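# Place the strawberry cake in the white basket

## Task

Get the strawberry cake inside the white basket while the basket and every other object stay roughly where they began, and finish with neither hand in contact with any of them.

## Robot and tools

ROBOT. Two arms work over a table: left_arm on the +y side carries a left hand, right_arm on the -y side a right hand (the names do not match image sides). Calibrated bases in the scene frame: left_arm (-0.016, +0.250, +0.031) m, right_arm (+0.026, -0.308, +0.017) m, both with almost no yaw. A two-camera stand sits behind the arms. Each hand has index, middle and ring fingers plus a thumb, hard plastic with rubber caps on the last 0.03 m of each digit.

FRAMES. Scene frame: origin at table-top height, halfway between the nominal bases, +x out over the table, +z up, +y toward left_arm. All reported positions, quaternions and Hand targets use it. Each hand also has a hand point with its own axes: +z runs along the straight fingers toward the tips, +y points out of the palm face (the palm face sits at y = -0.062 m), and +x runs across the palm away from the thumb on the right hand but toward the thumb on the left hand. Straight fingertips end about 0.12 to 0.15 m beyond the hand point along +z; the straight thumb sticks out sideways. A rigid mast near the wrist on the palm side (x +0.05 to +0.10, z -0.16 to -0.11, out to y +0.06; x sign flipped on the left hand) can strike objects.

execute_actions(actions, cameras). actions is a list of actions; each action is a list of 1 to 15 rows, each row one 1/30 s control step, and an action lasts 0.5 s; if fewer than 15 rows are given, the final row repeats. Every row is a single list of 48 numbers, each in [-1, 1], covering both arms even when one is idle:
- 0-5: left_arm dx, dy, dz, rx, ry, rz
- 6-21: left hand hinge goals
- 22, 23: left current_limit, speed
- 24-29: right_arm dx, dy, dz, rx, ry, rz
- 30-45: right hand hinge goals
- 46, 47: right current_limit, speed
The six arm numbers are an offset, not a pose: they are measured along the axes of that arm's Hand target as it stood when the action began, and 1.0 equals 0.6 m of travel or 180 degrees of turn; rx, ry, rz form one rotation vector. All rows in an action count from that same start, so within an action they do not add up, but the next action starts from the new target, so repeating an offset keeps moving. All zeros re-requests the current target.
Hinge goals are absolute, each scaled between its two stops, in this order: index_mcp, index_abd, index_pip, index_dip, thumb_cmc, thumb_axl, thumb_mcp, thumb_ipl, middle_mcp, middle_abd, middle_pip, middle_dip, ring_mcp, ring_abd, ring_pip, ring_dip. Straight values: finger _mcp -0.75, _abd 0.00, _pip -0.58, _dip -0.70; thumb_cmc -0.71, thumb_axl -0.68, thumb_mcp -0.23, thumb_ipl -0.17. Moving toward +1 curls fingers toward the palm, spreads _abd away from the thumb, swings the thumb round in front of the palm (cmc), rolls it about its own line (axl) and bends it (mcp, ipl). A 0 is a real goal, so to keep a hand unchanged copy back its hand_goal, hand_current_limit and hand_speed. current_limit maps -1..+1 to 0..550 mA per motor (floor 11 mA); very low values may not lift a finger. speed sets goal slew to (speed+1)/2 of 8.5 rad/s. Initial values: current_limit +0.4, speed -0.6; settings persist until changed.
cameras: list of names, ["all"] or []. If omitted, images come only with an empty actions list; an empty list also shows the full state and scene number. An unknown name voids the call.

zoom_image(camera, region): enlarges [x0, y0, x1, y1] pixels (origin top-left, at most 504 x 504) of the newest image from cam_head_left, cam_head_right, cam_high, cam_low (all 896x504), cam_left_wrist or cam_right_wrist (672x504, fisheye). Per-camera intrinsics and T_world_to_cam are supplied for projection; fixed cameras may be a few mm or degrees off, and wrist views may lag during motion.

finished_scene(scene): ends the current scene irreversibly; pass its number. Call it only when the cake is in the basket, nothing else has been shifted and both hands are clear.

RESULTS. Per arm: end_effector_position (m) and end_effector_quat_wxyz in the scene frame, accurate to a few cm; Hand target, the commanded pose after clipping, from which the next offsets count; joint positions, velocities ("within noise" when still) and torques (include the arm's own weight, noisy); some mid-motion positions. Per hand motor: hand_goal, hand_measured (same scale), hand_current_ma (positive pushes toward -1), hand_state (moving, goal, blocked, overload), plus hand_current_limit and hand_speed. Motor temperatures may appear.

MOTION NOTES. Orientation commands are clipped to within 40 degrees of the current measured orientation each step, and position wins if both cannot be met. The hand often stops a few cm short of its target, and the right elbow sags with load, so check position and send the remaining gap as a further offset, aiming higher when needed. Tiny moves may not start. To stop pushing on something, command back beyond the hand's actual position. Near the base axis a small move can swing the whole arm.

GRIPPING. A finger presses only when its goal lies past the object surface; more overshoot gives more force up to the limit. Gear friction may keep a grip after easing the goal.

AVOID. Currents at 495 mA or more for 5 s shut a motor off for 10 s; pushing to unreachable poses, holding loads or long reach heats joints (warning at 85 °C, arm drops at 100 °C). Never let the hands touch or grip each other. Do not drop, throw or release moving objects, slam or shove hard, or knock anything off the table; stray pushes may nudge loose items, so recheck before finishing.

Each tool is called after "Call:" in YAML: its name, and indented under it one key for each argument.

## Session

Call:
execute_actions:
  actions: []

Call:
zoom_image:
  camera: "cam_head_right"
  region: [300, 100, 700, 360]

Call:
zoom_image:
  camera: "cam_head_left"
  region: [250, 100, 650, 360]

Scene clock: 0.00 s.
left_arm: end_effector_position=(+0.3612, +0.2108, +0.2625) hand_goal=(-0.754, +0.000, -0.576, -0.696, -0.714, -0.678, -0.226, -0.168, -0.754, +0.000, -0.576, -0.696, -0.754, +0.000, -0.576, -0.696) hand_measured=(-0.754, +0.000, -0.576, -0.696, -0.714, -0.678, -0.226, -0.168, -0.754, +0.000, -0.576, -0.696, -0.754, +0.000, -0.576, -0.696) hand_current_ma=(+0, +0, +0, +0, +0, +0, +0, +0, +0, +0, +0, +0, +0, +0, +0, +0) hand_state=(goal, goal, goal, goal, goal, goal, goal, goal, goal, goal, goal, goal, goal, goal, goal, goal) hand_current_limit=0.40 hand_speed=-0.60 end_effector_quat_wxyz=(-0.096, +0.888, +0.425, +0.148) | right_arm: end_effector_position=(+0.6126, -0.4623, +0.2140) hand_goal=(-0.754, +0.000, -0.576, -0.696, -0.714, -0.678, -0.226, -0.168, -0.754, +0.000, -0.576, -0.696, -0.754, +0.000, -0.576, -0.696) hand_measured=(-0.754, +0.000, -0.576, -0.696, -0.714, -0.678, -0.226, -0.168, -0.754, +0.000, -0.576, -0.696, -0.754, +0.000, -0.576, -0.696) hand_current_ma=(+0, +0, +0, +0, +0, +0, +0, +0, +0, +0, +0, +0, +0, +0, +0, +0) hand_state=(goal, goal, goal, goal, goal, goal, goal, goal, goal, goal, goal, goal, goal, goal, goal, goal) hand_current_limit=0.40 hand_speed=-0.60 end_effector_quat_wxyz=(+0.449, +0.636, +0.523, -0.346)
Joint positions: left_arm=[-0.196 1.017 0.953 -1.381 -0.332 0.5] | right_arm=[0.026 1.799 1.281 -1.074 1.206 0.249]
Joint velocities: within noise
Joint torques (N m): no reading
Motor temperatures (°C): left_arm=[27 30 27 28 27 24] | right_arm=[28 28 26 26 26 25]
Heat: left arm: hottest shoulder 30 °C; right arm: hottest waist 28 °C.
Hand target: left_arm +0.3674, +0.2096, +0.2753; -0.088, +0.886, +0.426, +0.158 | right_arm +0.6183, -0.4621, +0.2189; +0.452, +0.639, +0.520, -0.341
camera_calibration:
cam_left_wrist: T_world_to_cam=[[-0.956272, -0.184106, -0.227262, 0.410169], [-0.286155, 0.428251, 0.857156, -0.255788], [-0.060483, 0.884707, -0.462207, 0.0802766], [0, 0, 0, 1]] pos_world=[0.323894, 0.114035, 0.34957]
cam_right_wrist: T_world_to_cam=[[0.493337, -0.268637, 0.827316, -0.576118], [-0.617169, 0.562133, 0.550554, 0.471123], [-0.612961, -0.782202, 0.111527, 0.11785], [0, 0, 0, 1]] pos_world=[0.64722, -0.327418, 0.20411]

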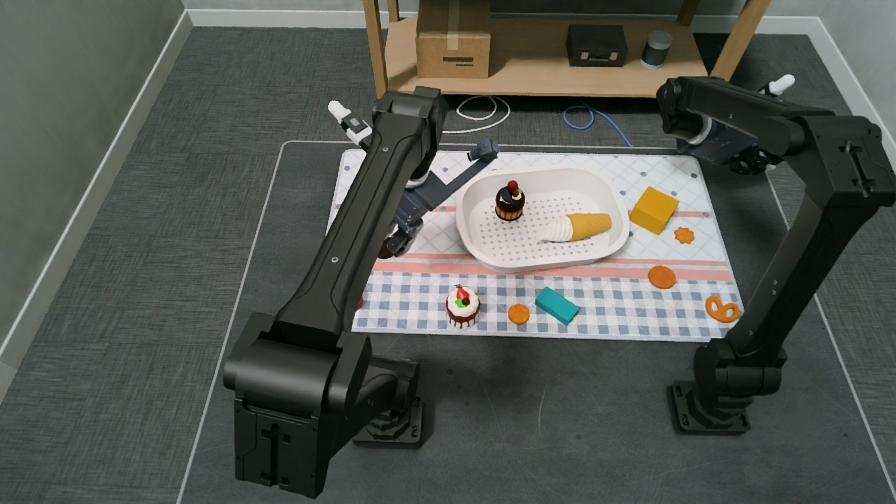

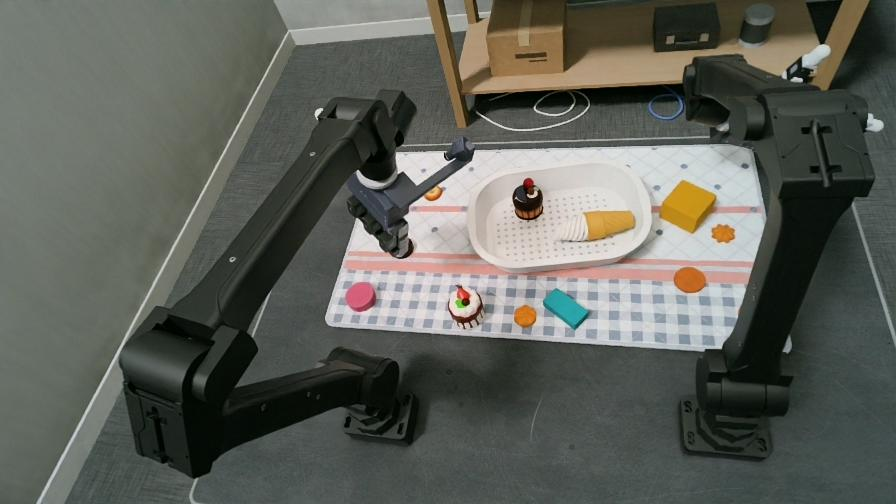

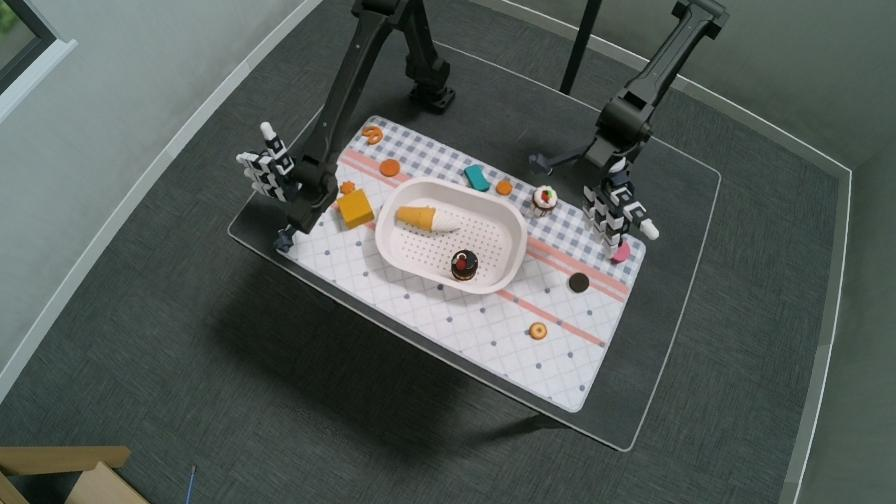

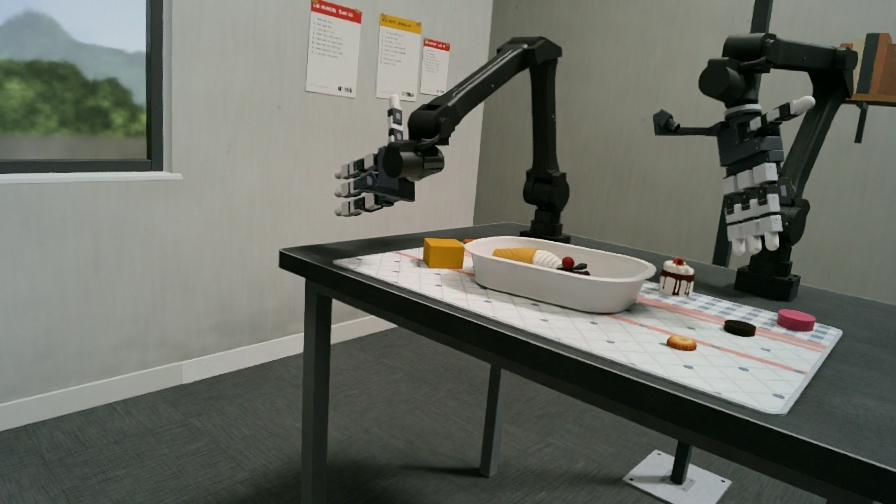

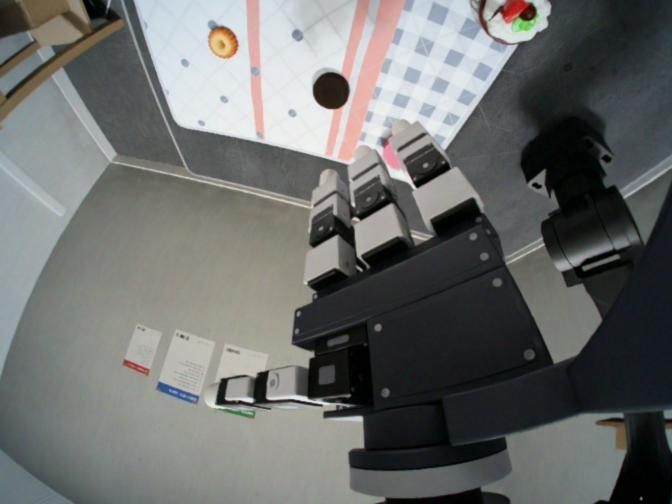

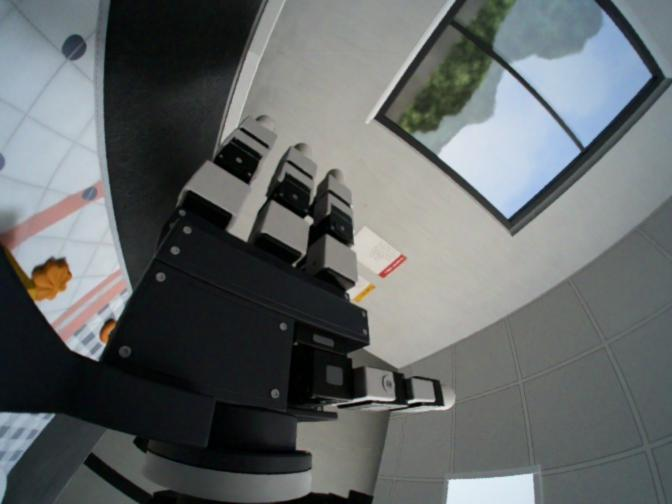

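Scaled by 1.260 from the camera's 896x504 image, which has a finer 1280x720 frame.

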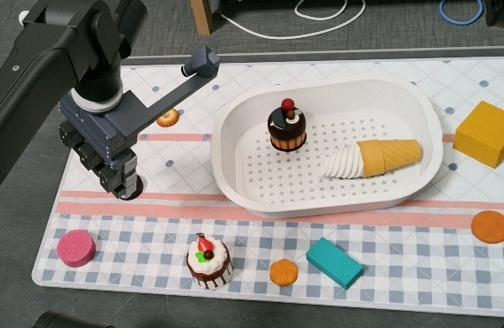

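Scaled by 1.260 from the camera's 896x504 image, which has a finer 1280x720 frame.

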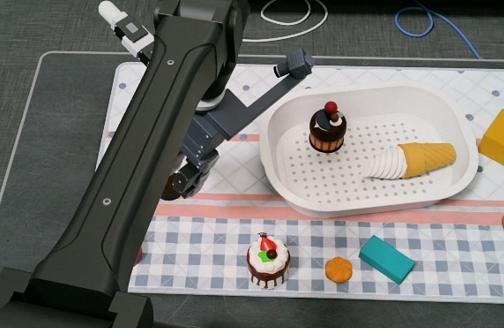

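Call:
execute_actions:
  actions:
    - [[-0.0977,-0.0275,0.0082,0.058,0.0544,0.1533,-0.97,0,0.518,-0.522,0.671,-0.678,0.0225,-0.168,-0.97,0,0.518,-0.522,-1,0,-0.576,-0.696,0.4,-0.6,0,0,0,0,0,0,-0.754,0,-0.576,-0.696,-0.714,-0.678,-0.226,-0.168,-0.754,0,-0.576,-0.696,-0.754,0,-0.576,-0.696,0.4,-0.6]]
    - [[-0.0993,0.021,-0.0085,0.058,0.0544,0.1533,-0.97,0,0.518,-0.522,0.671,-0.678,0.0225,-0.168,-0.97,0,0.518,-0.522,-1,0,-0.576,-0.696,0.4,-0.6,0,0,0,0,0,0,-0.754,0,-0.576,-0.696,-0.714,-0.678,-0.226,-0.168,-0.754,0,-0.576,-0.696,-0.754,0,-0.576,-0.696,0.4,-0.6]]
    - [[-0.0755,0.0605,-0.0315,0.058,0.0544,0.1533,-0.97,0,0.518,-0.522,0.671,-0.678,0.0225,-0.168,-0.97,0,0.518,-0.522,-1,0,-0.576,-0.696,0.4,-0.6,0,0,0,0,0,0,-0.754,0,-0.576,-0.696,-0.714,-0.678,-0.226,-0.168,-0.754,0,-0.576,-0.696,-0.754,0,-0.576,-0.696,0.4,-0.6]]
  cameras: ["cam_left_wrist","cam_low"]

Scene clock: 21.73 s.
left_arm: end_effector_position=(+0.2321, +0.1101, +0.2006) hand_goal=(-0.970, +0.000, +0.518, -0.522, +0.670, -0.678, +0.022, -0.168, -0.970, +0.000, +0.518, -0.522, -1.000, +0.000, -0.576, -0.696) hand_measured=(-0.962, +0.002, +0.516, -0.524, +0.668, -0.678, +0.024, -0.168, -0.964, +0.002, +0.516, -0.524, -0.992, +0.002, -0.574, -0.696) hand_current_ma=(+32, +6, -5, -8, -6, +3, +6, +2, +27, +7, -7, -9, +37, +8, +8, +0) hand_state=(goal, goal, goal, goal, goal, goal, goal, goal, goal, goal, goal, goal, goal, goal, goal, goal) hand_current_limit=0.40 hand_speed=-0.60 end_effector_quat_wxyz=(-0.458, +0.832, -0.265, +0.168) | right_arm: end_effector_position=(+0.6126, -0.4623, +0.2140) hand_goal=(-0.754, +0.000, -0.576, -0.696, -0.714, -0.678, -0.226, -0.168, -0.754, +0.000, -0.576, -0.696, -0.754, +0.000, -0.576, -0.696) hand_measured=(-0.754, +0.002, -0.576, -0.696, -0.714, -0.678, -0.226, -0.168, -0.754, +0.002, -0.576, -0.696, -0.754, +0.002, -0.576, -0.696) hand_current_ma=(+0, +0, +0, +0, +0, +0, +0, +0, +0, +0, +0, +0, +0, +0, +0, +0) hand_state=(goal, goal, goal, goal, goal, goal, goal, goal, goal, goal, goal, goal, goal, goal, goal, goal) hand_current_limit=0.40 hand_speed=-0.60 end_effector_quat_wxyz=(+0.449, +0.636, +0.523, -0.346)
Joint positions: left_arm=[-0.894 1.127 0.86 -1.669 -0.975 1.095] | right_arm=[0.026 1.799 1.281 -1.074 1.206 0.249]
Joint torques (N m): left_arm=[1.03 -4.95 6.95 -1.43 -0.95 0.11] | right_arm=[0.03 -19.96 8.54 0.14 1.05 0.03]
Heat: left arm: hottest elbow 31 °C; right arm: hottest shoulder 29 °C.
Hand target: left_arm +0.2285, +0.1166, +0.2001; -0.476, +0.826, -0.261, +0.150 | right_arm +0.6183, -0.4621, +0.2189; +0.452, +0.639, +0.520, -0.341
Off the commanded pose: left_arm 0.007 m, 3 deg | right_arm 0.007 m, 1 deg.
joint sent to its limit (left arm) — joint 4 (wrist pitch), lower limit. The joint targets still meet the commanded pose.
Step readings (end_effector_position of left_arm | right_arm):
0: (+0.3612, +0.2108, +0.2625) | (+0.6126, -0.4623, +0.2140)
1: (+0.3587, +0.2151, +0.2622) | (+0.6126, -0.4623, +0.2140)
2: (+0.3539, +0.2216, +0.2634) | (+0.6126, -0.4623, +0.2140)
4: (+0.3418, +0.2082, +0.2615) | (+0.6126, -0.4623, +0.2140)
8: (+0.3281, +0.1766, +0.2566) | (+0.6126, -0.4623, +0.2140)
15: (+0.3252, +0.1743, +0.2550) | (+0.6126, -0.4623, +0.2140)
16: (+0.3233, +0.1793, +0.2547) | (+0.6126, -0.4623, +0.2140)
17: (+0.3185, +0.1864, +0.2554) | (+0.6126, -0.4623, +0.2140)
19: (+0.3016, +0.1718, +0.2477) | (+0.6126, -0.4623, +0.2140)
23: (+0.2801, +0.1416, +0.2323) | (+0.6126, -0.4623, +0.2140)
30: (+0.2785, +0.1418, +0.2284) | (+0.6126, -0.4623, +0.2140)
31: (+0.2779, +0.1445, +0.2286) | (+0.6126, -0.4623, +0.2140)
32: (+0.2754, +0.1486, +0.2306) | (+0.6126, -0.4623, +0.2140)
34: (+0.2573, +0.1333, +0.2212) | (+0.6126, -0.4623, +0.2140)
38: (+0.2336, +0.1065, +0.2030) | (+0.6126, -0.4623, +0.2140)
45: (+0.2324, +0.1096, +0.2007) | (+0.6126, -0.4623, +0.2140)
camera_calibration:
cam_left_wrist: T_world_to_cam=[[-0.455574, 0.730507, 0.508735, -0.110428], [0.119975, -0.515887, 0.848214, -0.18501], [0.882076, 0.447459, 0.147382, -0.159958], [0, 0, 0, 1]] pos_world=[0.112983, 0.0567986, 0.236682]
Images, in order (width x height): cam_low 896x504, cam_left_wrist 672x504.

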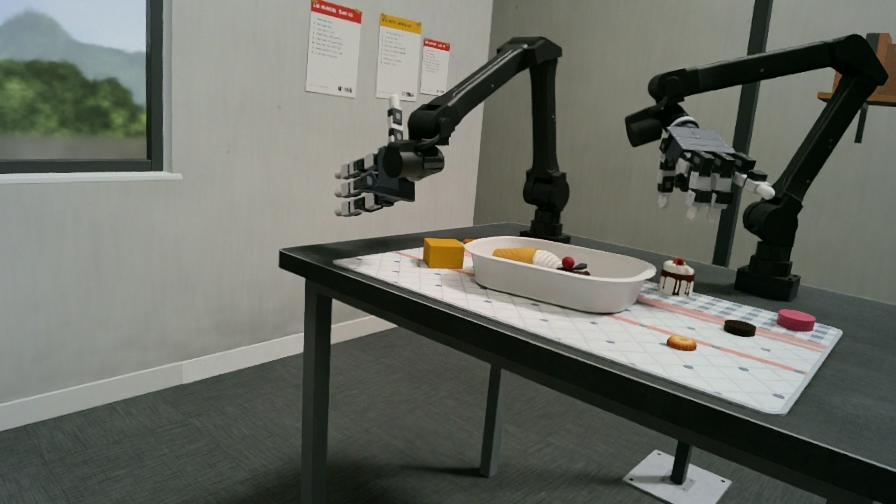

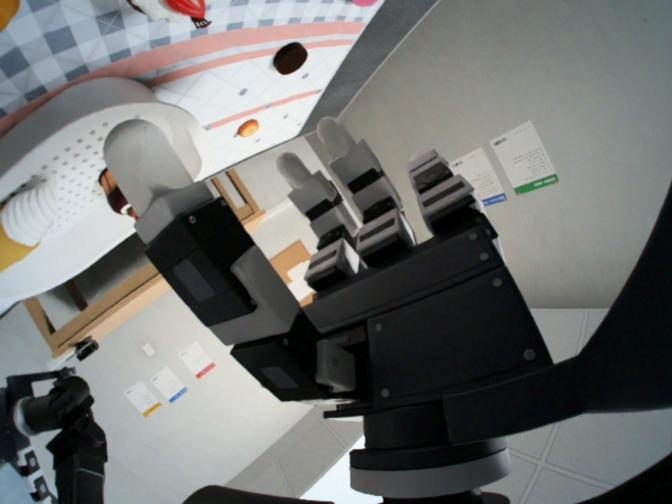

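Call:
execute_actions:
  actions:
    - [[-0.0052,0.0707,0.0343,0,0,0,-0.97,0,0.518,-0.522,0.671,-0.678,0.0225,-0.168,-0.97,0,0.518,-0.522,-1,0,-0.576,-0.696,0.4,-0.6,0,0,0,0,0,0,-0.754,0,-0.576,-0.696,-0.714,-0.678,-0.226,-0.168,-0.754,0,-0.576,-0.696,-0.754,0,-0.576,-0.696,0.4,-0.6]]
    - [[-0.0052,0.0707,0.0343,0,0,0,-0.97,0,0.518,-0.522,0.671,-0.678,0.0225,-0.168,-0.97,0,0.518,-0.522,-1,0,-0.576,-0.696,0.4,-0.6,0,0,0,0,0,0,-0.754,0,-0.576,-0.696,-0.714,-0.678,-0.226,-0.168,-0.754,0,-0.576,-0.696,-0.754,0,-0.576,-0.696,0.4,-0.6]]
  cameras: ["cam_left_wrist","cam_low","cam_head_right"]

Call:
zoom_image:
  camera: "cam_left_wrist"
  region: [0, 0, 400, 255]

Call:
zoom_image:
  camera: "cam_low"
  region: [610, 180, 750, 320]

Scene clock: 26.50 s.
left_arm: end_effector_position=(+0.2175, +0.1191, +0.1053) hand_goal=(-0.970, +0.000, +0.518, -0.522, +0.670, -0.678, +0.022, -0.168, -0.970, +0.000, +0.518, -0.522, -1.000, +0.000, -0.576, -0.696) hand_measured=(-0.962, +0.002, +0.516, -0.524, +0.668, -0.678, +0.024, -0.168, -0.964, +0.002, +0.516, -0.524, -0.990, +0.002, -0.574, -0.696) hand_current_ma=(+30, +6, -5, -8, -7, +2, +6, +2, +26, +6, -7, -9, +39, +5, +8, +0) hand_state=(goal, goal, goal, goal, goal, goal, goal, goal, goal, goal, goal, goal, goal, goal, goal, goal) hand_current_limit=0.40 hand_speed=-0.60 end_effector_quat_wxyz=(-0.482, +0.823, -0.266, +0.140) | right_arm: end_effector_position=(+0.6126, -0.4623, +0.2140) hand_goal=(-0.754, +0.000, -0.576, -0.696, -0.714, -0.678, -0.226, -0.168, -0.754, +0.000, -0.576, -0.696, -0.754, +0.000, -0.576, -0.696) hand_measured=(-0.754, +0.002, -0.576, -0.696, -0.714, -0.678, -0.226, -0.168, -0.754, +0.002, -0.576, -0.696, -0.754, +0.002, -0.576, -0.696) hand_current_ma=(+0, +0, +0, +0, +0, +0, +0, +0, +0, +0, +0, +0, +0, +0, +0, +0) hand_state=(goal, goal, goal, goal, goal, goal, goal, goal, goal, goal, goal, goal, goal, goal, goal, goal) hand_current_limit=0.40 hand_speed=-0.60 end_effector_quat_wxyz=(+0.449, +0.636, +0.523, -0.346)
Joint positions: left_arm=[-0.925 1.288 0.693 -1.496 -0.961 0.991] | right_arm=[0.026 1.799 1.281 -1.074 1.206 0.249]
Joint torques (N m): left_arm=[-0.03 -5.83 5.98 -0.65 -0.9 -0.1] | right_arm=[0.67 -19.66 8.58 0.08 1.05 0.01]
Heat: left arm: hottest elbow 31 °C; right arm: hottest shoulder 30 °C.
Hand target: left_arm +0.2195, +0.1146, +0.1061; -0.476, +0.826, -0.261, +0.150 | right_arm +0.6183, -0.4621, +0.2189; +0.452, +0.639, +0.520, -0.341
Off the commanded pose: left_arm 0.005 m, 2 deg | right_arm 0.007 m, 1 deg.
Step readings (end_effector_position of left_arm | right_arm):
0: (+0.2320, +0.1101, +0.2006) | (+0.6126, -0.4623, +0.2140)
1: (+0.2315, +0.1112, +0.1971) | (+0.6126, -0.4623, +0.2140)
2: (+0.2310, +0.1123, +0.1921) | (+0.6126, -0.4623, +0.2140)
4: (+0.2236, +0.1190, +0.1726) | (+0.6126, -0.4623, +0.2140)
8: (+0.2201, +0.1224, +0.1519) | (+0.6126, -0.4623, +0.2140)
15: (+0.2217, +0.1211, +0.1508) | (+0.6126, -0.4623, +0.2140)
16: (+0.2220, +0.1204, +0.1472) | (+0.6126, -0.4623, +0.2140)
17: (+0.2232, +0.1182, +0.1413) | (+0.6126, -0.4623, +0.2140)
19: (+0.2193, +0.1192, +0.1239) | (+0.6126, -0.4623, +0.2140)
23: (+0.2163, +0.1203, +0.1065) | (+0.6126, -0.4623, +0.2140)
30: (+0.2174, +0.1191, +0.1053) | (+0.6126, -0.4623, +0.2140)
camera_calibration:
cam_left_wrist: T_world_to_cam=[[-0.457843, 0.683295, 0.56876, -0.0753746], [0.162243, -0.564789, 0.809129, -0.0971224], [0.874103, 0.462732, 0.147725, -0.137126], [0, 0, 0, 1]] pos_world=[0.10111, 0.060102, 0.141712]
Images, in order (width x height): cam_head_right 896x504, cam_low 896x504, cam_left_wrist 672x504.

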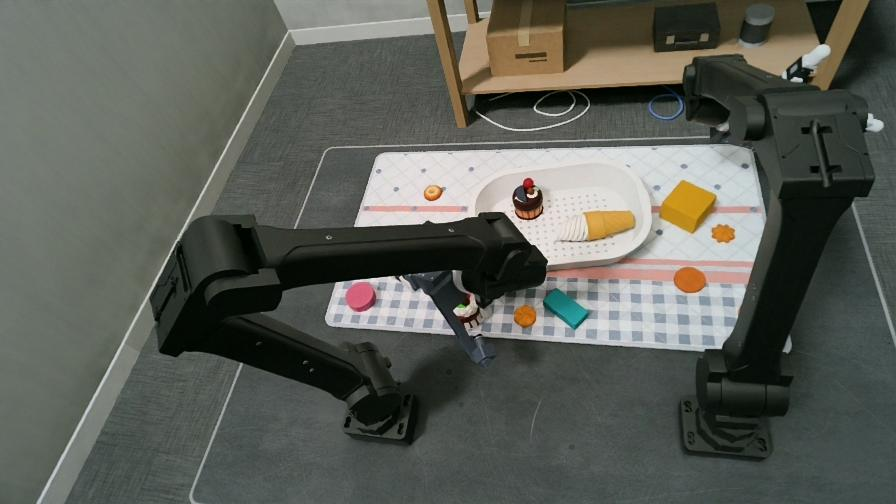

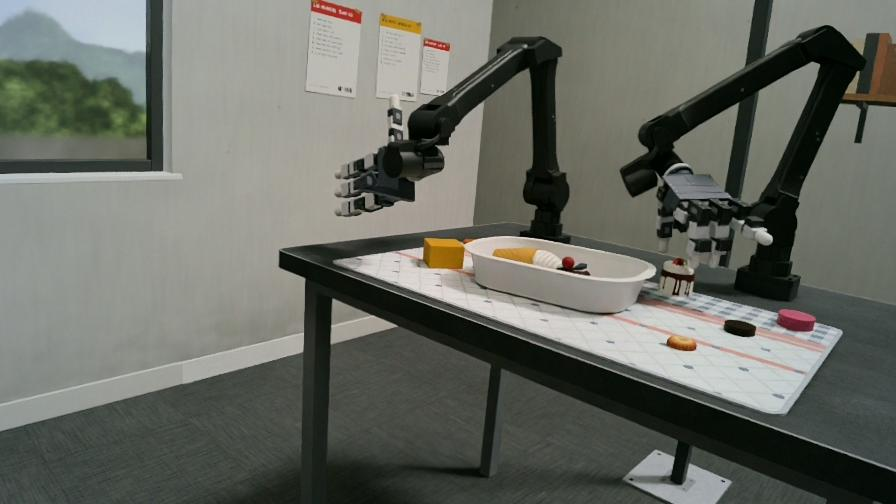

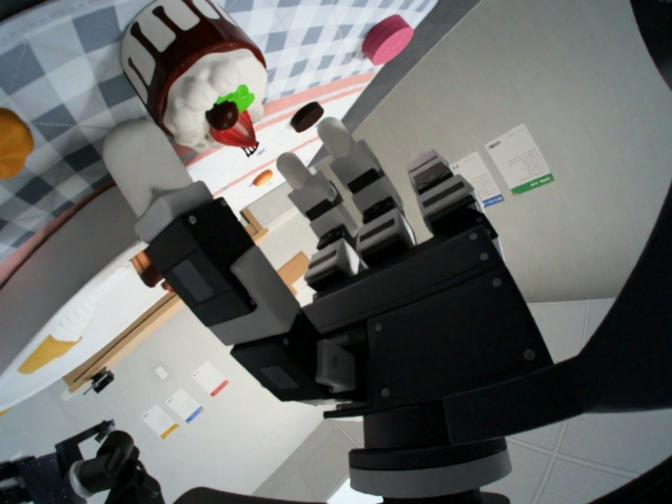

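Scaled by 1.260 from the camera's 672x504 image, which has a finer 960x720 frame.

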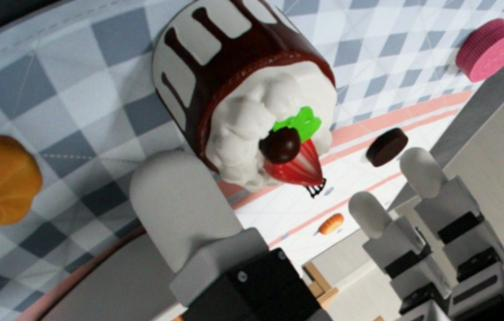

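Scaled by 3.600 from the camera's 896x504 image, which has a finer 1280x720 frame.

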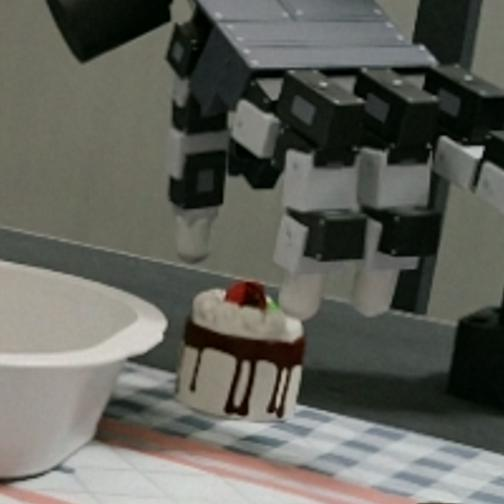

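Call:
execute_actions:
  actions:
    - [[-0.0037,0.0417,0.0272,0,0,0,-0.97,0,0.518,-0.522,0.671,-0.678,0.0225,-0.168,-0.97,0,0.518,-0.522,-1,0,-0.576,-0.696,0.4,-0.6,0,0,0,0,0,0,-0.754,0,-0.576,-0.696,-0.714,-0.678,-0.226,-0.168,-0.754,0,-0.576,-0.696,-0.754,0,-0.576,-0.696,0.4,-0.6]]
    - [[0,0.0417,0.0272,0,0,0,-0.97,0,0.518,-0.522,0.671,-0.678,0.0225,-0.168,-0.97,0,0.518,-0.522,-1,0,-0.576,-0.696,0.4,-0.6,0,0,0,0,0,0,-0.754,0,-0.576,-0.696,-0.714,-0.678,-0.226,-0.168,-0.754,0,-0.576,-0.696,-0.754,0,-0.576,-0.696,0.4,-0.6]]
  cameras: ["cam_left_wrist","cam_low"]

Call:
zoom_image:
  camera: "cam_low"
  region: [610, 180, 750, 320]

Scene clock: 32.90 s.
left_arm: end_effector_position=(+0.2189, +0.1187, +0.0474) hand_goal=(-0.970, +0.000, +0.518, -0.522, +0.670, -0.678, +0.022, -0.168, -0.970, +0.000, +0.518, -0.522, -1.000, +0.000, -0.576, -0.696) hand_measured=(-0.962, +0.002, +0.516, -0.524, +0.668, -0.678, +0.024, -0.168, -0.964, +0.002, +0.516, -0.524, -0.990, +0.002, -0.574, -0.696) hand_current_ma=(+30, +5, -5, -8, -6, +2, +6, +2, +27, +6, -7, -9, +39, +3, +8, +0) hand_state=(goal, goal, goal, goal, goal, goal, goal, goal, goal, goal, goal, goal, goal, goal, goal, goal) hand_current_limit=0.40 hand_speed=-0.60 end_effector_quat_wxyz=(-0.479, +0.825, -0.262, +0.148) | right_arm: end_effector_position=(+0.6126, -0.4623, +0.2140) hand_goal=(-0.754, +0.000, -0.576, -0.696, -0.714, -0.678, -0.226, -0.168, -0.754, +0.000, -0.576, -0.696, -0.754, +0.000, -0.576, -0.696) hand_measured=(-0.754, +0.002, -0.576, -0.696, -0.714, -0.678, -0.226, -0.168, -0.754, +0.002, -0.576, -0.696, -0.754, +0.002, -0.576, -0.696) hand_current_ma=(+0, +0, +0, +0, +0, +0, +0, +0, +0, +0, +0, +0, +0, +0, +0, +0) hand_state=(goal, goal, goal, goal, goal, goal, goal, goal, goal, goal, goal, goal, goal, goal, goal, goal) hand_current_limit=0.40 hand_speed=-0.60 end_effector_quat_wxyz=(+0.449, +0.636, +0.523, -0.346)
Joint positions: left_arm=[-0.925 1.411 0.61 -1.274 -0.967 0.989] | right_arm=[0.026 1.799 1.281 -1.074 1.206 0.249]
Joint torques (N m): left_arm=[0.56 -6.24 4.62 -0.62 -0.85 0.05] | right_arm=[0.26 -19.66 8.49 0.03 1.03 0.04]
Heat: left arm: hottest elbow 31 °C; right arm: hottest shoulder 30 °C.
Hand target: left_arm +0.2196, +0.1185, +0.0464; -0.476, +0.826, -0.261, +0.151 | right_arm +0.6183, -0.4621, +0.2189; +0.452, +0.639, +0.520, -0.341
Off the commanded pose: left_arm 0.001 m, 0 deg | right_arm 0.007 m, 1 deg.
Step readings (end_effector_position of left_arm | right_arm):
0: (+0.2175, +0.1191, +0.1053) | (+0.6126, -0.4623, +0.2140)
1: (+0.2181, +0.1185, +0.1031) | (+0.6126, -0.4623, +0.2140)
2: (+0.2198, +0.1169, +0.0993) | (+0.6126, -0.4623, +0.2140)
4: (+0.2191, +0.1178, +0.0889) | (+0.6126, -0.4623, +0.2140)
8: (+0.2176, +0.1198, +0.0784) | (+0.6126, -0.4623, +0.2140)
15: (+0.2182, +0.1190, +0.0778) | (+0.6126, -0.4623, +0.2140)
16: (+0.2188, +0.1185, +0.0755) | (+0.6126, -0.4623, +0.2140)
17: (+0.2206, +0.1166, +0.0714) | (+0.6126, -0.4623, +0.2140)
19: (+0.2203, +0.1169, +0.0603) | (+0.6126, -0.4623, +0.2140)
23: (+0.2183, +0.1196, +0.0481) | (+0.6126, -0.4623, +0.2140)
30: (+0.2189, +0.1187, +0.0474) | (+0.6126, -0.4623, +0.2140)
camera_calibration:
cam_left_wrist: T_world_to_cam=[[-0.465684, 0.690684, 0.553258, -0.0399628], [0.1481, -0.555542, 0.818193, -0.0490425], [0.872471, 0.462957, 0.156416, -0.129852], [0, 0, 0, 1]] pos_world=[0.101945, 0.0604724, 0.082547]
Images, in order (width x height): cam_low 896x504, cam_left_wrist 672x504.

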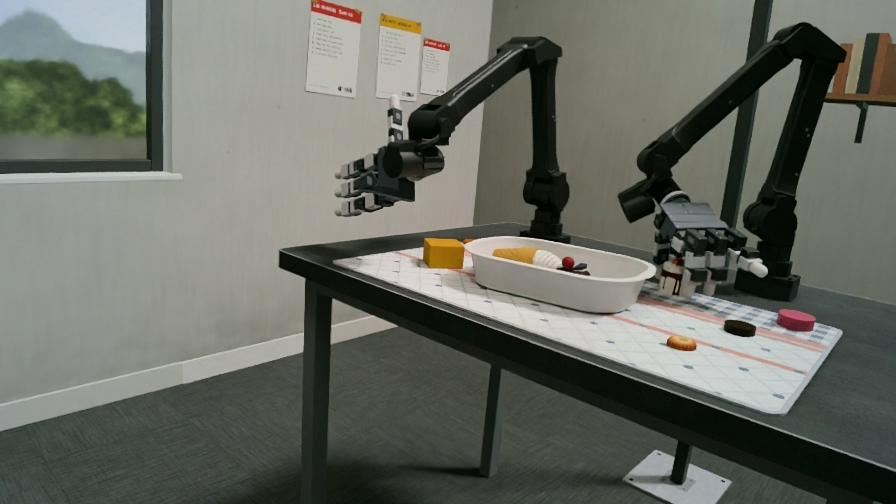

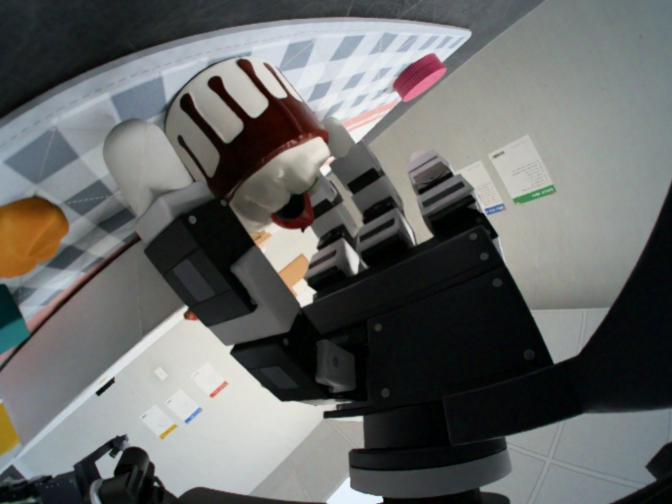

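Scaled by 3.600 from the camera's 896x504 image, which has a finer 1280x720 frame.

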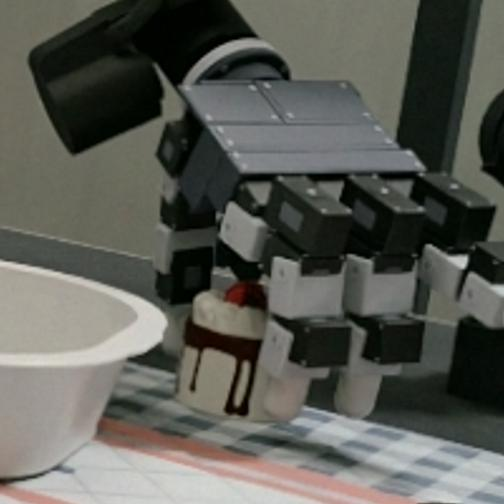

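Call:
execute_actions:
  actions:
    - [[0,0,0,0,0,0,-0.62,0,0.518,-0.522,0.671,-0.678,0.34,-0.168,-0.62,0,0.518,-0.522,-1,0,-0.576,-0.696,0.1,-0.8,0,0,0,0,0,0,-0.754,0,-0.576,-0.696,-0.714,-0.678,-0.226,-0.168,-0.754,0,-0.576,-0.696,-0.754,0,-0.576,-0.696,0.4,-0.6]]
    - [[0,0,0,0,0,0,-0.56,0,0.518,-0.522,0.671,-0.678,0.38,-0.168,-0.56,0,0.518,-0.522,-1,0,-0.576,-0.696,0.25,-0.8,0,0,0,0,0,0,-0.754,0,-0.576,-0.696,-0.714,-0.678,-0.226,-0.168,-0.754,0,-0.576,-0.696,-0.754,0,-0.576,-0.696,0.4,-0.6]]
    - [[0,0,0,0,0,0,-0.54,0,0.518,-0.522,0.671,-0.678,0.39,-0.168,-0.54,0,0.518,-0.522,-1,0,-0.576,-0.696,0.4,-0.7,0,0,0,0,0,0,-0.754,0,-0.576,-0.696,-0.714,-0.678,-0.226,-0.168,-0.754,0,-0.576,-0.696,-0.754,0,-0.576,-0.696,0.4,-0.6]]
    - [[0,-0.0433,-0.025,0,0,0,-0.54,0,0.518,-0.522,0.671,-0.678,0.39,-0.168,-0.54,0,0.518,-0.522,-1,0,-0.576,-0.696,0.4,-0.7,0,0,0,0,0,0,-0.754,0,-0.576,-0.696,-0.714,-0.678,-0.226,-0.168,-0.754,0,-0.576,-0.696,-0.754,0,-0.576,-0.696,0.4,-0.6]]
  cameras: ["cam_left_wrist","cam_low"]

Call:
zoom_image:
  camera: "cam_low"
  region: [610, 160, 750, 300]

Scene clock: 40.30 s.
left_arm: end_effector_position=(+0.2135, +0.1261, +0.0686) hand_goal=(-0.540, +0.000, +0.518, -0.522, +0.670, -0.678, +0.390, -0.168, -0.540, +0.000, +0.518, -0.522, -1.000, +0.000, -0.576, -0.696) hand_measured=(-0.654, -0.002, +0.490, -0.536, +0.664, -0.678, +0.212, -0.202, -0.666, +0.004, +0.480, -0.540, -0.990, +0.000, -0.574, -0.696) hand_current_ma=(-385, -5, -117, -55, -23, -4, -385, -194, -385, +12, -168, -75, +42, +3, +8, +0) hand_state=(blocked, goal, blocked, goal, goal, goal, blocked, blocked, blocked, goal, blocked, goal, goal, goal, goal, goal) hand_current_limit=0.40 hand_speed=-0.70 end_effector_quat_wxyz=(-0.479, +0.824, -0.262, +0.149) | right_arm: end_effector_position=(+0.6126, -0.4623, +0.2140) hand_goal=(-0.754, +0.000, -0.576, -0.696, -0.714, -0.678, -0.226, -0.168, -0.754, +0.000, -0.576, -0.696, -0.754, +0.000, -0.576, -0.696) hand_measured=(-0.754, +0.002, -0.576, -0.696, -0.714, -0.678, -0.226, -0.168, -0.754, +0.002, -0.576, -0.696, -0.754, +0.002, -0.576, -0.696) hand_current_ma=(+0, +0, +0, +0, +0, +0, +0, +0, +0, +0, +0, +0, +0, +0, +0, +0) hand_state=(goal, goal, goal, goal, goal, goal, goal, goal, goal, goal, goal, goal, goal, goal, goal, goal) hand_current_limit=0.40 hand_speed=-0.60 end_effector_quat_wxyz=(+0.449, +0.636, +0.523, -0.346)
Joint positions: left_arm=[-0.925 1.332 0.611 -1.352 -0.968 0.99] | right_arm=[0.026 1.799 1.281 -1.074 1.206 0.249]
Joint torques (N m): left_arm=[0.56 -5.3 7.92 -1.76 -0.81 0.06] | right_arm=[-0.03 -19.72 8.47 0.17 1.02 0.04]
Motor temperatures (°C): left_arm=[27 30 31 28 29 24] | right_arm=[28 30 31 26 29 25]
Heat: left arm: hottest elbow 31 °C; right arm: hottest elbow 31 °C.
Hand target: left_arm +0.2195, +0.1184, +0.0765; -0.476, +0.826, -0.261, +0.151 | right_arm +0.6183, -0.4621, +0.2189; +0.452, +0.639, +0.520, -0.341
Off the commanded pose: left_arm 0.012 m, 0 deg | right_arm 0.007 m, 1 deg.
Step readings (end_effector_position of left_arm | right_arm):
0: (+0.2189, +0.1187, +0.0474) | (+0.6126, -0.4623, +0.2140)
1: (+0.2189, +0.1187, +0.0474) | (+0.6126, -0.4623, +0.2140)
2: (+0.2189, +0.1187, +0.0474) | (+0.6126, -0.4623, +0.2140)
4: (+0.2189, +0.1187, +0.0474) | (+0.6126, -0.4623, +0.2140)
8: (+0.2189, +0.1187, +0.0474) | (+0.6126, -0.4623, +0.2140)
15: (+0.2193, +0.1188, +0.0476) | (+0.6126, -0.4623, +0.2140)
16: (+0.2194, +0.1189, +0.0477) | (+0.6126, -0.4623, +0.2140)
17: (+0.2196, +0.1189, +0.0479) | (+0.6126, -0.4623, +0.2140)
19: (+0.2197, +0.1189, +0.0480) | (+0.6126, -0.4623, +0.2140)
23: (+0.2198, +0.1189, +0.0480) | (+0.6126, -0.4623, +0.2140)
30: (+0.2198, +0.1189, +0.0480) | (+0.6126, -0.4623, +0.2140)
31: (+0.2198, +0.1189, +0.0480) | (+0.6126, -0.4623, +0.2140)
32: (+0.2199, +0.1190, +0.0481) | (+0.6126, -0.4623, +0.2140)
34: (+0.2199, +0.1190, +0.0481) | (+0.6126, -0.4623, +0.2140)
38: (+0.2199, +0.1190, +0.0481) | (+0.6126, -0.4623, +0.2140)
45: (+0.2199, +0.1190, +0.0481) | (+0.6126, -0.4623, +0.2140)
46: (+0.2189, +0.1201, +0.0494) | (+0.6126, -0.4623, +0.2140)
47: (+0.2170, +0.1220, +0.0519) | (+0.6126, -0.4623, +0.2140)
49: (+0.2144, +0.1249, +0.0598) | (+0.6126, -0.4623, +0.2140)
53: (+0.2138, +0.1257, +0.0683) | (+0.6126, -0.4623, +0.2140)
60: (+0.2135, +0.1261, +0.0686) | (+0.6126, -0.4623, +0.2140)
camera_calibration:
cam_left_wrist: T_world_to_cam=[[-0.465427, 0.691292, 0.552714, -0.0593857], [0.146968, -0.555444, 0.818464, -0.0612541], [0.872799, 0.462167, 0.156921, -0.131857], [0, 0, 0, 1]] pos_world=[0.0964472, 0.0679695, 0.103649]
Images, in order (width x height): cam_low 896x504, cam_left_wrist 672x504.

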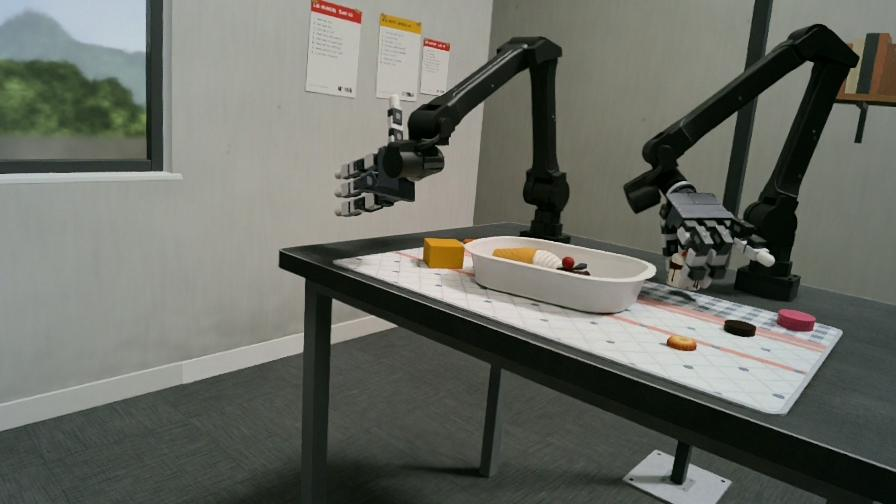

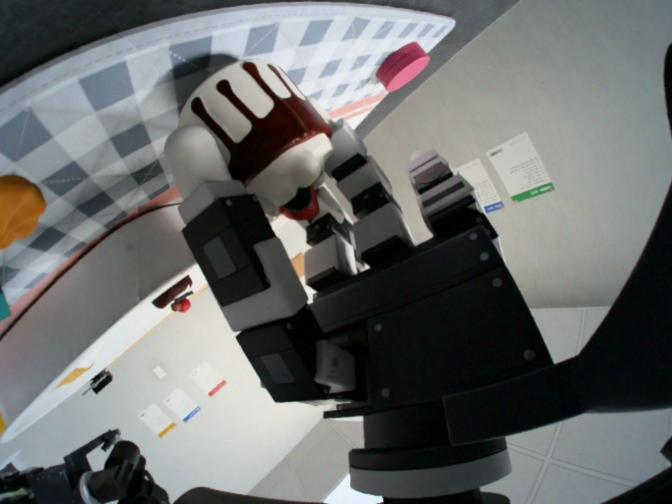

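Scaled by 3.600 from the camera's 896x504 image, which has a finer 1280x720 frame.

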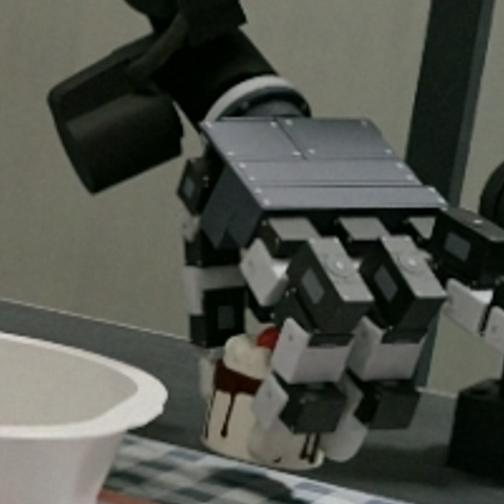

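Call:
execute_actions:
  actions:
    - [[0,-0.0722,-0.0417,0,0,0,-0.54,0,0.518,-0.522,0.671,-0.678,0.39,-0.168,-0.54,0,0.518,-0.522,-1,0,-0.576,-0.696,0.35,-0.7,0,0,0,0,0,0,-0.754,0,-0.576,-0.696,-0.714,-0.678,-0.226,-0.168,-0.754,0,-0.576,-0.696,-0.754,0,-0.576,-0.696,0.4,-0.6]]
    - [[0,-0.0722,-0.0417,0,0,0,-0.54,0,0.518,-0.522,0.671,-0.678,0.39,-0.168,-0.54,0,0.518,-0.522,-1,0,-0.576,-0.696,0.35,-0.7,0,0,0,0,0,0,-0.754,0,-0.576,-0.696,-0.714,-0.678,-0.226,-0.168,-0.754,0,-0.576,-0.696,-0.754,0,-0.576,-0.696,0.4,-0.6]]
    - [[0.0853,-0.0043,0.0075,0,0.0217,0.0125,-0.54,0,0.518,-0.522,0.671,-0.678,0.39,-0.168,-0.54,0,0.518,-0.522,-1,0,-0.576,-0.696,0.35,-0.7,0,0,0,0,0,0,-0.754,0,-0.576,-0.696,-0.714,-0.678,-0.226,-0.168,-0.754,0,-0.576,-0.696,-0.754,0,-0.576,-0.696,0.4,-0.6]]
    - [[0.0845,-0.0077,0.0132,0,0.0217,0.0125,-0.54,0,0.518,-0.522,0.671,-0.678,0.39,-0.168,-0.54,0,0.518,-0.522,-1,0,-0.576,-0.696,0.35,-0.7,0,0,0,0,0,0,-0.754,0,-0.576,-0.696,-0.714,-0.678,-0.226,-0.168,-0.754,0,-0.576,-0.696,-0.754,0,-0.576,-0.696,0.4,-0.6]]
    - [[0.0828,-0.011,0.019,0,0,0,-0.54,0,0.518,-0.522,0.671,-0.678,0.39,-0.168,-0.54,0,0.518,-0.522,-1,0,-0.576,-0.696,0.35,-0.7,0,0,0,0,0,0,-0.754,0,-0.576,-0.696,-0.714,-0.678,-0.226,-0.168,-0.754,0,-0.576,-0.696,-0.754,0,-0.576,-0.696,0.4,-0.6]]
    - [[0.0828,-0.011,0.019,0,0,0,-0.54,0,0.518,-0.522,0.671,-0.678,0.39,-0.168,-0.54,0,0.518,-0.522,-1,0,-0.576,-0.696,0.35,-0.7,0,0,0,0,0,0,-0.754,0,-0.576,-0.696,-0.714,-0.678,-0.226,-0.168,-0.754,0,-0.576,-0.696,-0.754,0,-0.576,-0.696,0.4,-0.6]]
  cameras: ["cam_low","cam_head_right","cam_head_left","cam_high"]

Call:
zoom_image:
  camera: "cam_head_left"
  region: [440, 130, 680, 290]

Call:
zoom_image:
  camera: "cam_head_right"
  region: [440, 130, 680, 290]

Scene clock: 53.10 s.
left_arm: end_effector_position=(+0.3854, +0.0260, +0.1590) hand_goal=(-0.540, +0.000, +0.518, -0.522, +0.670, -0.678, +0.390, -0.168, -0.540, +0.000, +0.518, -0.522, -1.000, +0.000, -0.576, -0.696) hand_measured=(-0.636, -0.004, +0.488, -0.536, +0.662, -0.680, +0.196, -0.202, -0.646, +0.006, +0.478, -0.542, -0.984, +0.002, -0.574, -0.696) hand_current_ma=(-371, -13, -125, -59, -33, -5, -371, -201, -371, +20, -175, -79, +66, +3, +10, +0) hand_state=(blocked, goal, blocked, goal, goal, goal, blocked, blocked, blocked, goal, blocked, goal, goal, goal, goal, goal) hand_current_limit=0.35 hand_speed=-0.70 end_effector_quat_wxyz=(-0.470, +0.799, -0.336, +0.171) | right_arm: end_effector_position=(+0.6126, -0.4623, +0.2140) hand_goal=(-0.754, +0.000, -0.576, -0.696, -0.714, -0.678, -0.226, -0.168, -0.754, +0.000, -0.576, -0.696, -0.754, +0.000, -0.576, -0.696) hand_measured=(-0.754, +0.002, -0.576, -0.696, -0.714, -0.678, -0.226, -0.168, -0.754, +0.002, -0.576, -0.696, -0.754, +0.002, -0.576, -0.696) hand_current_ma=(+0, +0, +0, +0, +0, +0, +0, +0, +0, +0, +0, +0, +0, +0, +0, +0) hand_state=(goal, goal, goal, goal, goal, goal, goal, goal, goal, goal, goal, goal, goal, goal, goal, goal) hand_current_limit=0.40 hand_speed=-0.60 end_effector_quat_wxyz=(+0.449, +0.636, +0.523, -0.346)
Joint positions: left_arm=[-0.74 1.534 1.135 -1.168 -1.046 1.625] | right_arm=[0.026 1.799 1.281 -1.074 1.206 0.249]
Joint torques (N m): left_arm=[0.91 -11.81 10.89 0.01 -1.04 0.13] | right_arm=[0.15 -19.72 8.46 0.05 1.04 0.03]
Heat: left arm: hottest elbow 32 °C; right arm: hottest shoulder 31 °C.
Hand target: left_arm +0.3990, +0.0179, +0.1766; -0.463, +0.803, -0.325, +0.188 | right_arm +0.6183, -0.4621, +0.2189; +0.452, +0.639, +0.520, -0.341
Off the commanded pose: left_arm 0.024 m, 2 deg | right_arm 0.007 m, 1 deg.
Step readings (end_effector_position of left_arm | right_arm):
0: (+0.2135, +0.1261, +0.0686) | (+0.6126, -0.4623, +0.2140)
1: (+0.2127, +0.1270, +0.0713) | (+0.6126, -0.4623, +0.2140)
2: (+0.2100, +0.1305, +0.0769) | (+0.6126, -0.4623, +0.2140)
4: (+0.2089, +0.1320, +0.0932) | (+0.6126, -0.4623, +0.2140)
8: (+0.2130, +0.1265, +0.1153) | (+0.6126, -0.4623, +0.2140)
15: (+0.2130, +0.1266, +0.1170) | (+0.6126, -0.4623, +0.2140)
16: (+0.2122, +0.1274, +0.1198) | (+0.6126, -0.4623, +0.2140)
17: (+0.2097, +0.1304, +0.1254) | (+0.6126, -0.4623, +0.2140)
19: (+0.2091, +0.1311, +0.1414) | (+0.6126, -0.4623, +0.2140)
23: (+0.2137, +0.1249, +0.1625) | (+0.6126, -0.4623, +0.2140)
30: (+0.2137, +0.1247, +0.1646) | (+0.6126, -0.4623, +0.2140)
31: (+0.2177, +0.1240, +0.1653) | (+0.6126, -0.4623, +0.2140)
32: (+0.2251, +0.1223, +0.1668) | (+0.6126, -0.4623, +0.2140)
34: (+0.2423, +0.1121, +0.1670) | (+0.6126, -0.4623, +0.2140)
38: (+0.2570, +0.1026, +0.1640) | (+0.6126, -0.4623, +0.2140)
45: (+0.2547, +0.1028, +0.1621) | (+0.6126, -0.4623, +0.2140)
46: (+0.2583, +0.1015, +0.1626) | (+0.6126, -0.4623, +0.2140)
47: (+0.2657, +0.0991, +0.1634) | (+0.6126, -0.4623, +0.2140)
49: (+0.2833, +0.0869, +0.1639) | (+0.6126, -0.4623, +0.2140)
53: (+0.3001, +0.0759, +0.1636) | (+0.6126, -0.4623, +0.2140)
60: (+0.2992, +0.0759, +0.1616) | (+0.6126, -0.4623, +0.2140)
61: (+0.3015, +0.0746, +0.1618) | (+0.6126, -0.4623, +0.2140)
62: (+0.3065, +0.0727, +0.1624) | (+0.6126, -0.4623, +0.2140)
64: (+0.3237, +0.0616, +0.1630) | (+0.6126, -0.4623, +0.2140)
68: (+0.3421, +0.0512, +0.1603) | (+0.6126, -0.4623, +0.2140)
75: (+0.3411, +0.0526, +0.1592) | (+0.6126, -0.4623, +0.2140)
76: (+0.3433, +0.0513, +0.1598) | (+0.6126, -0.4623, +0.2140)
77: (+0.3487, +0.0494, +0.1609) | (+0.6126, -0.4623, +0.2140)
79: (+0.3668, +0.0366, +0.1628) | (+0.6126, -0.4623, +0.2140)
83: (+0.3861, +0.0243, +0.1607) | (+0.6126, -0.4623, +0.2140)
90: (+0.3856, +0.0258, +0.1591) | (+0.6126, -0.4623, +0.2140)
Images, in order (width x height): cam_head_left 896x504, cam_head_right 896x504, cam_high 896x504, cam_low 896x504.

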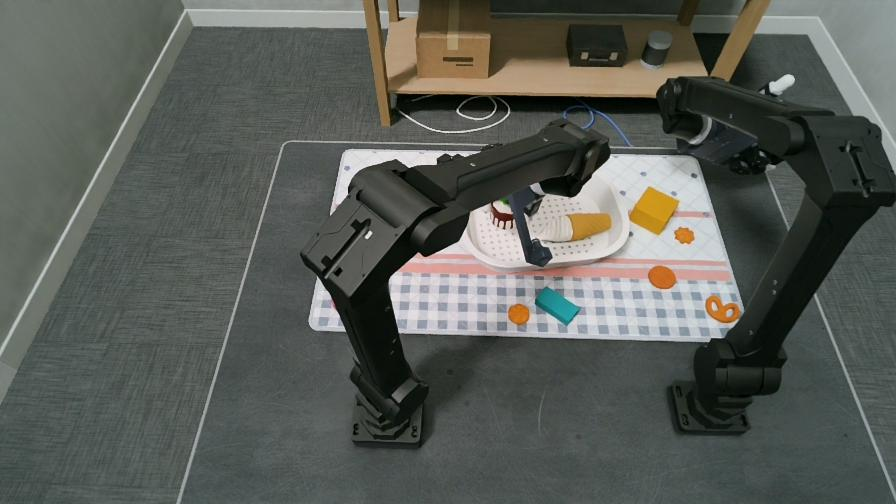

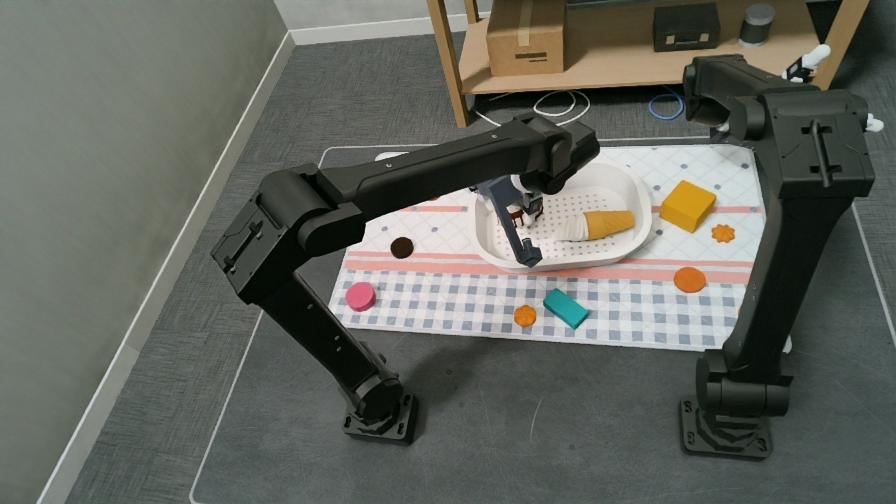

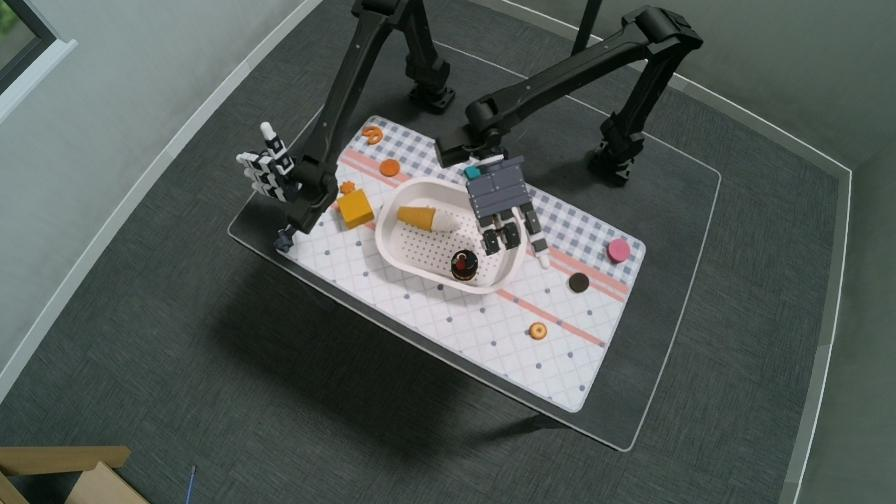

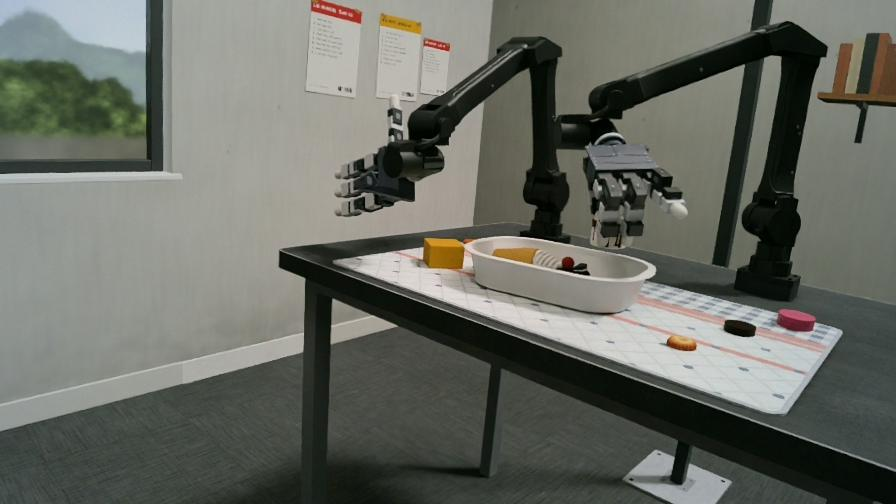

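Scaled by 2.100 from the camera's 896x504 image, which has a finer 1280x720 frame.

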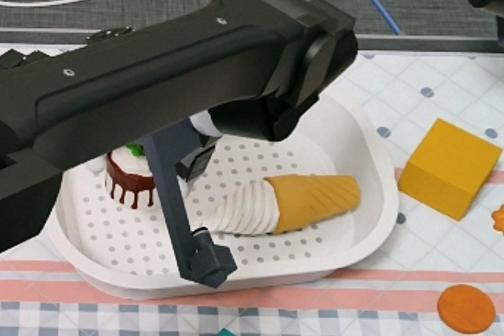

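Scaled by 2.100 from the camera's 896x504 image, which has a finer 1280x720 frame.

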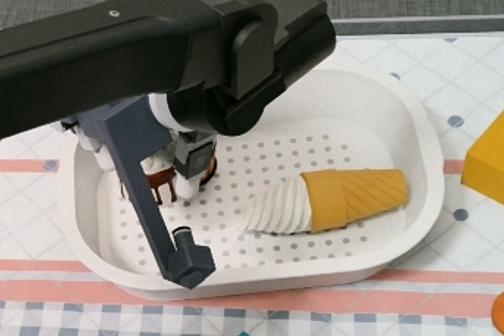

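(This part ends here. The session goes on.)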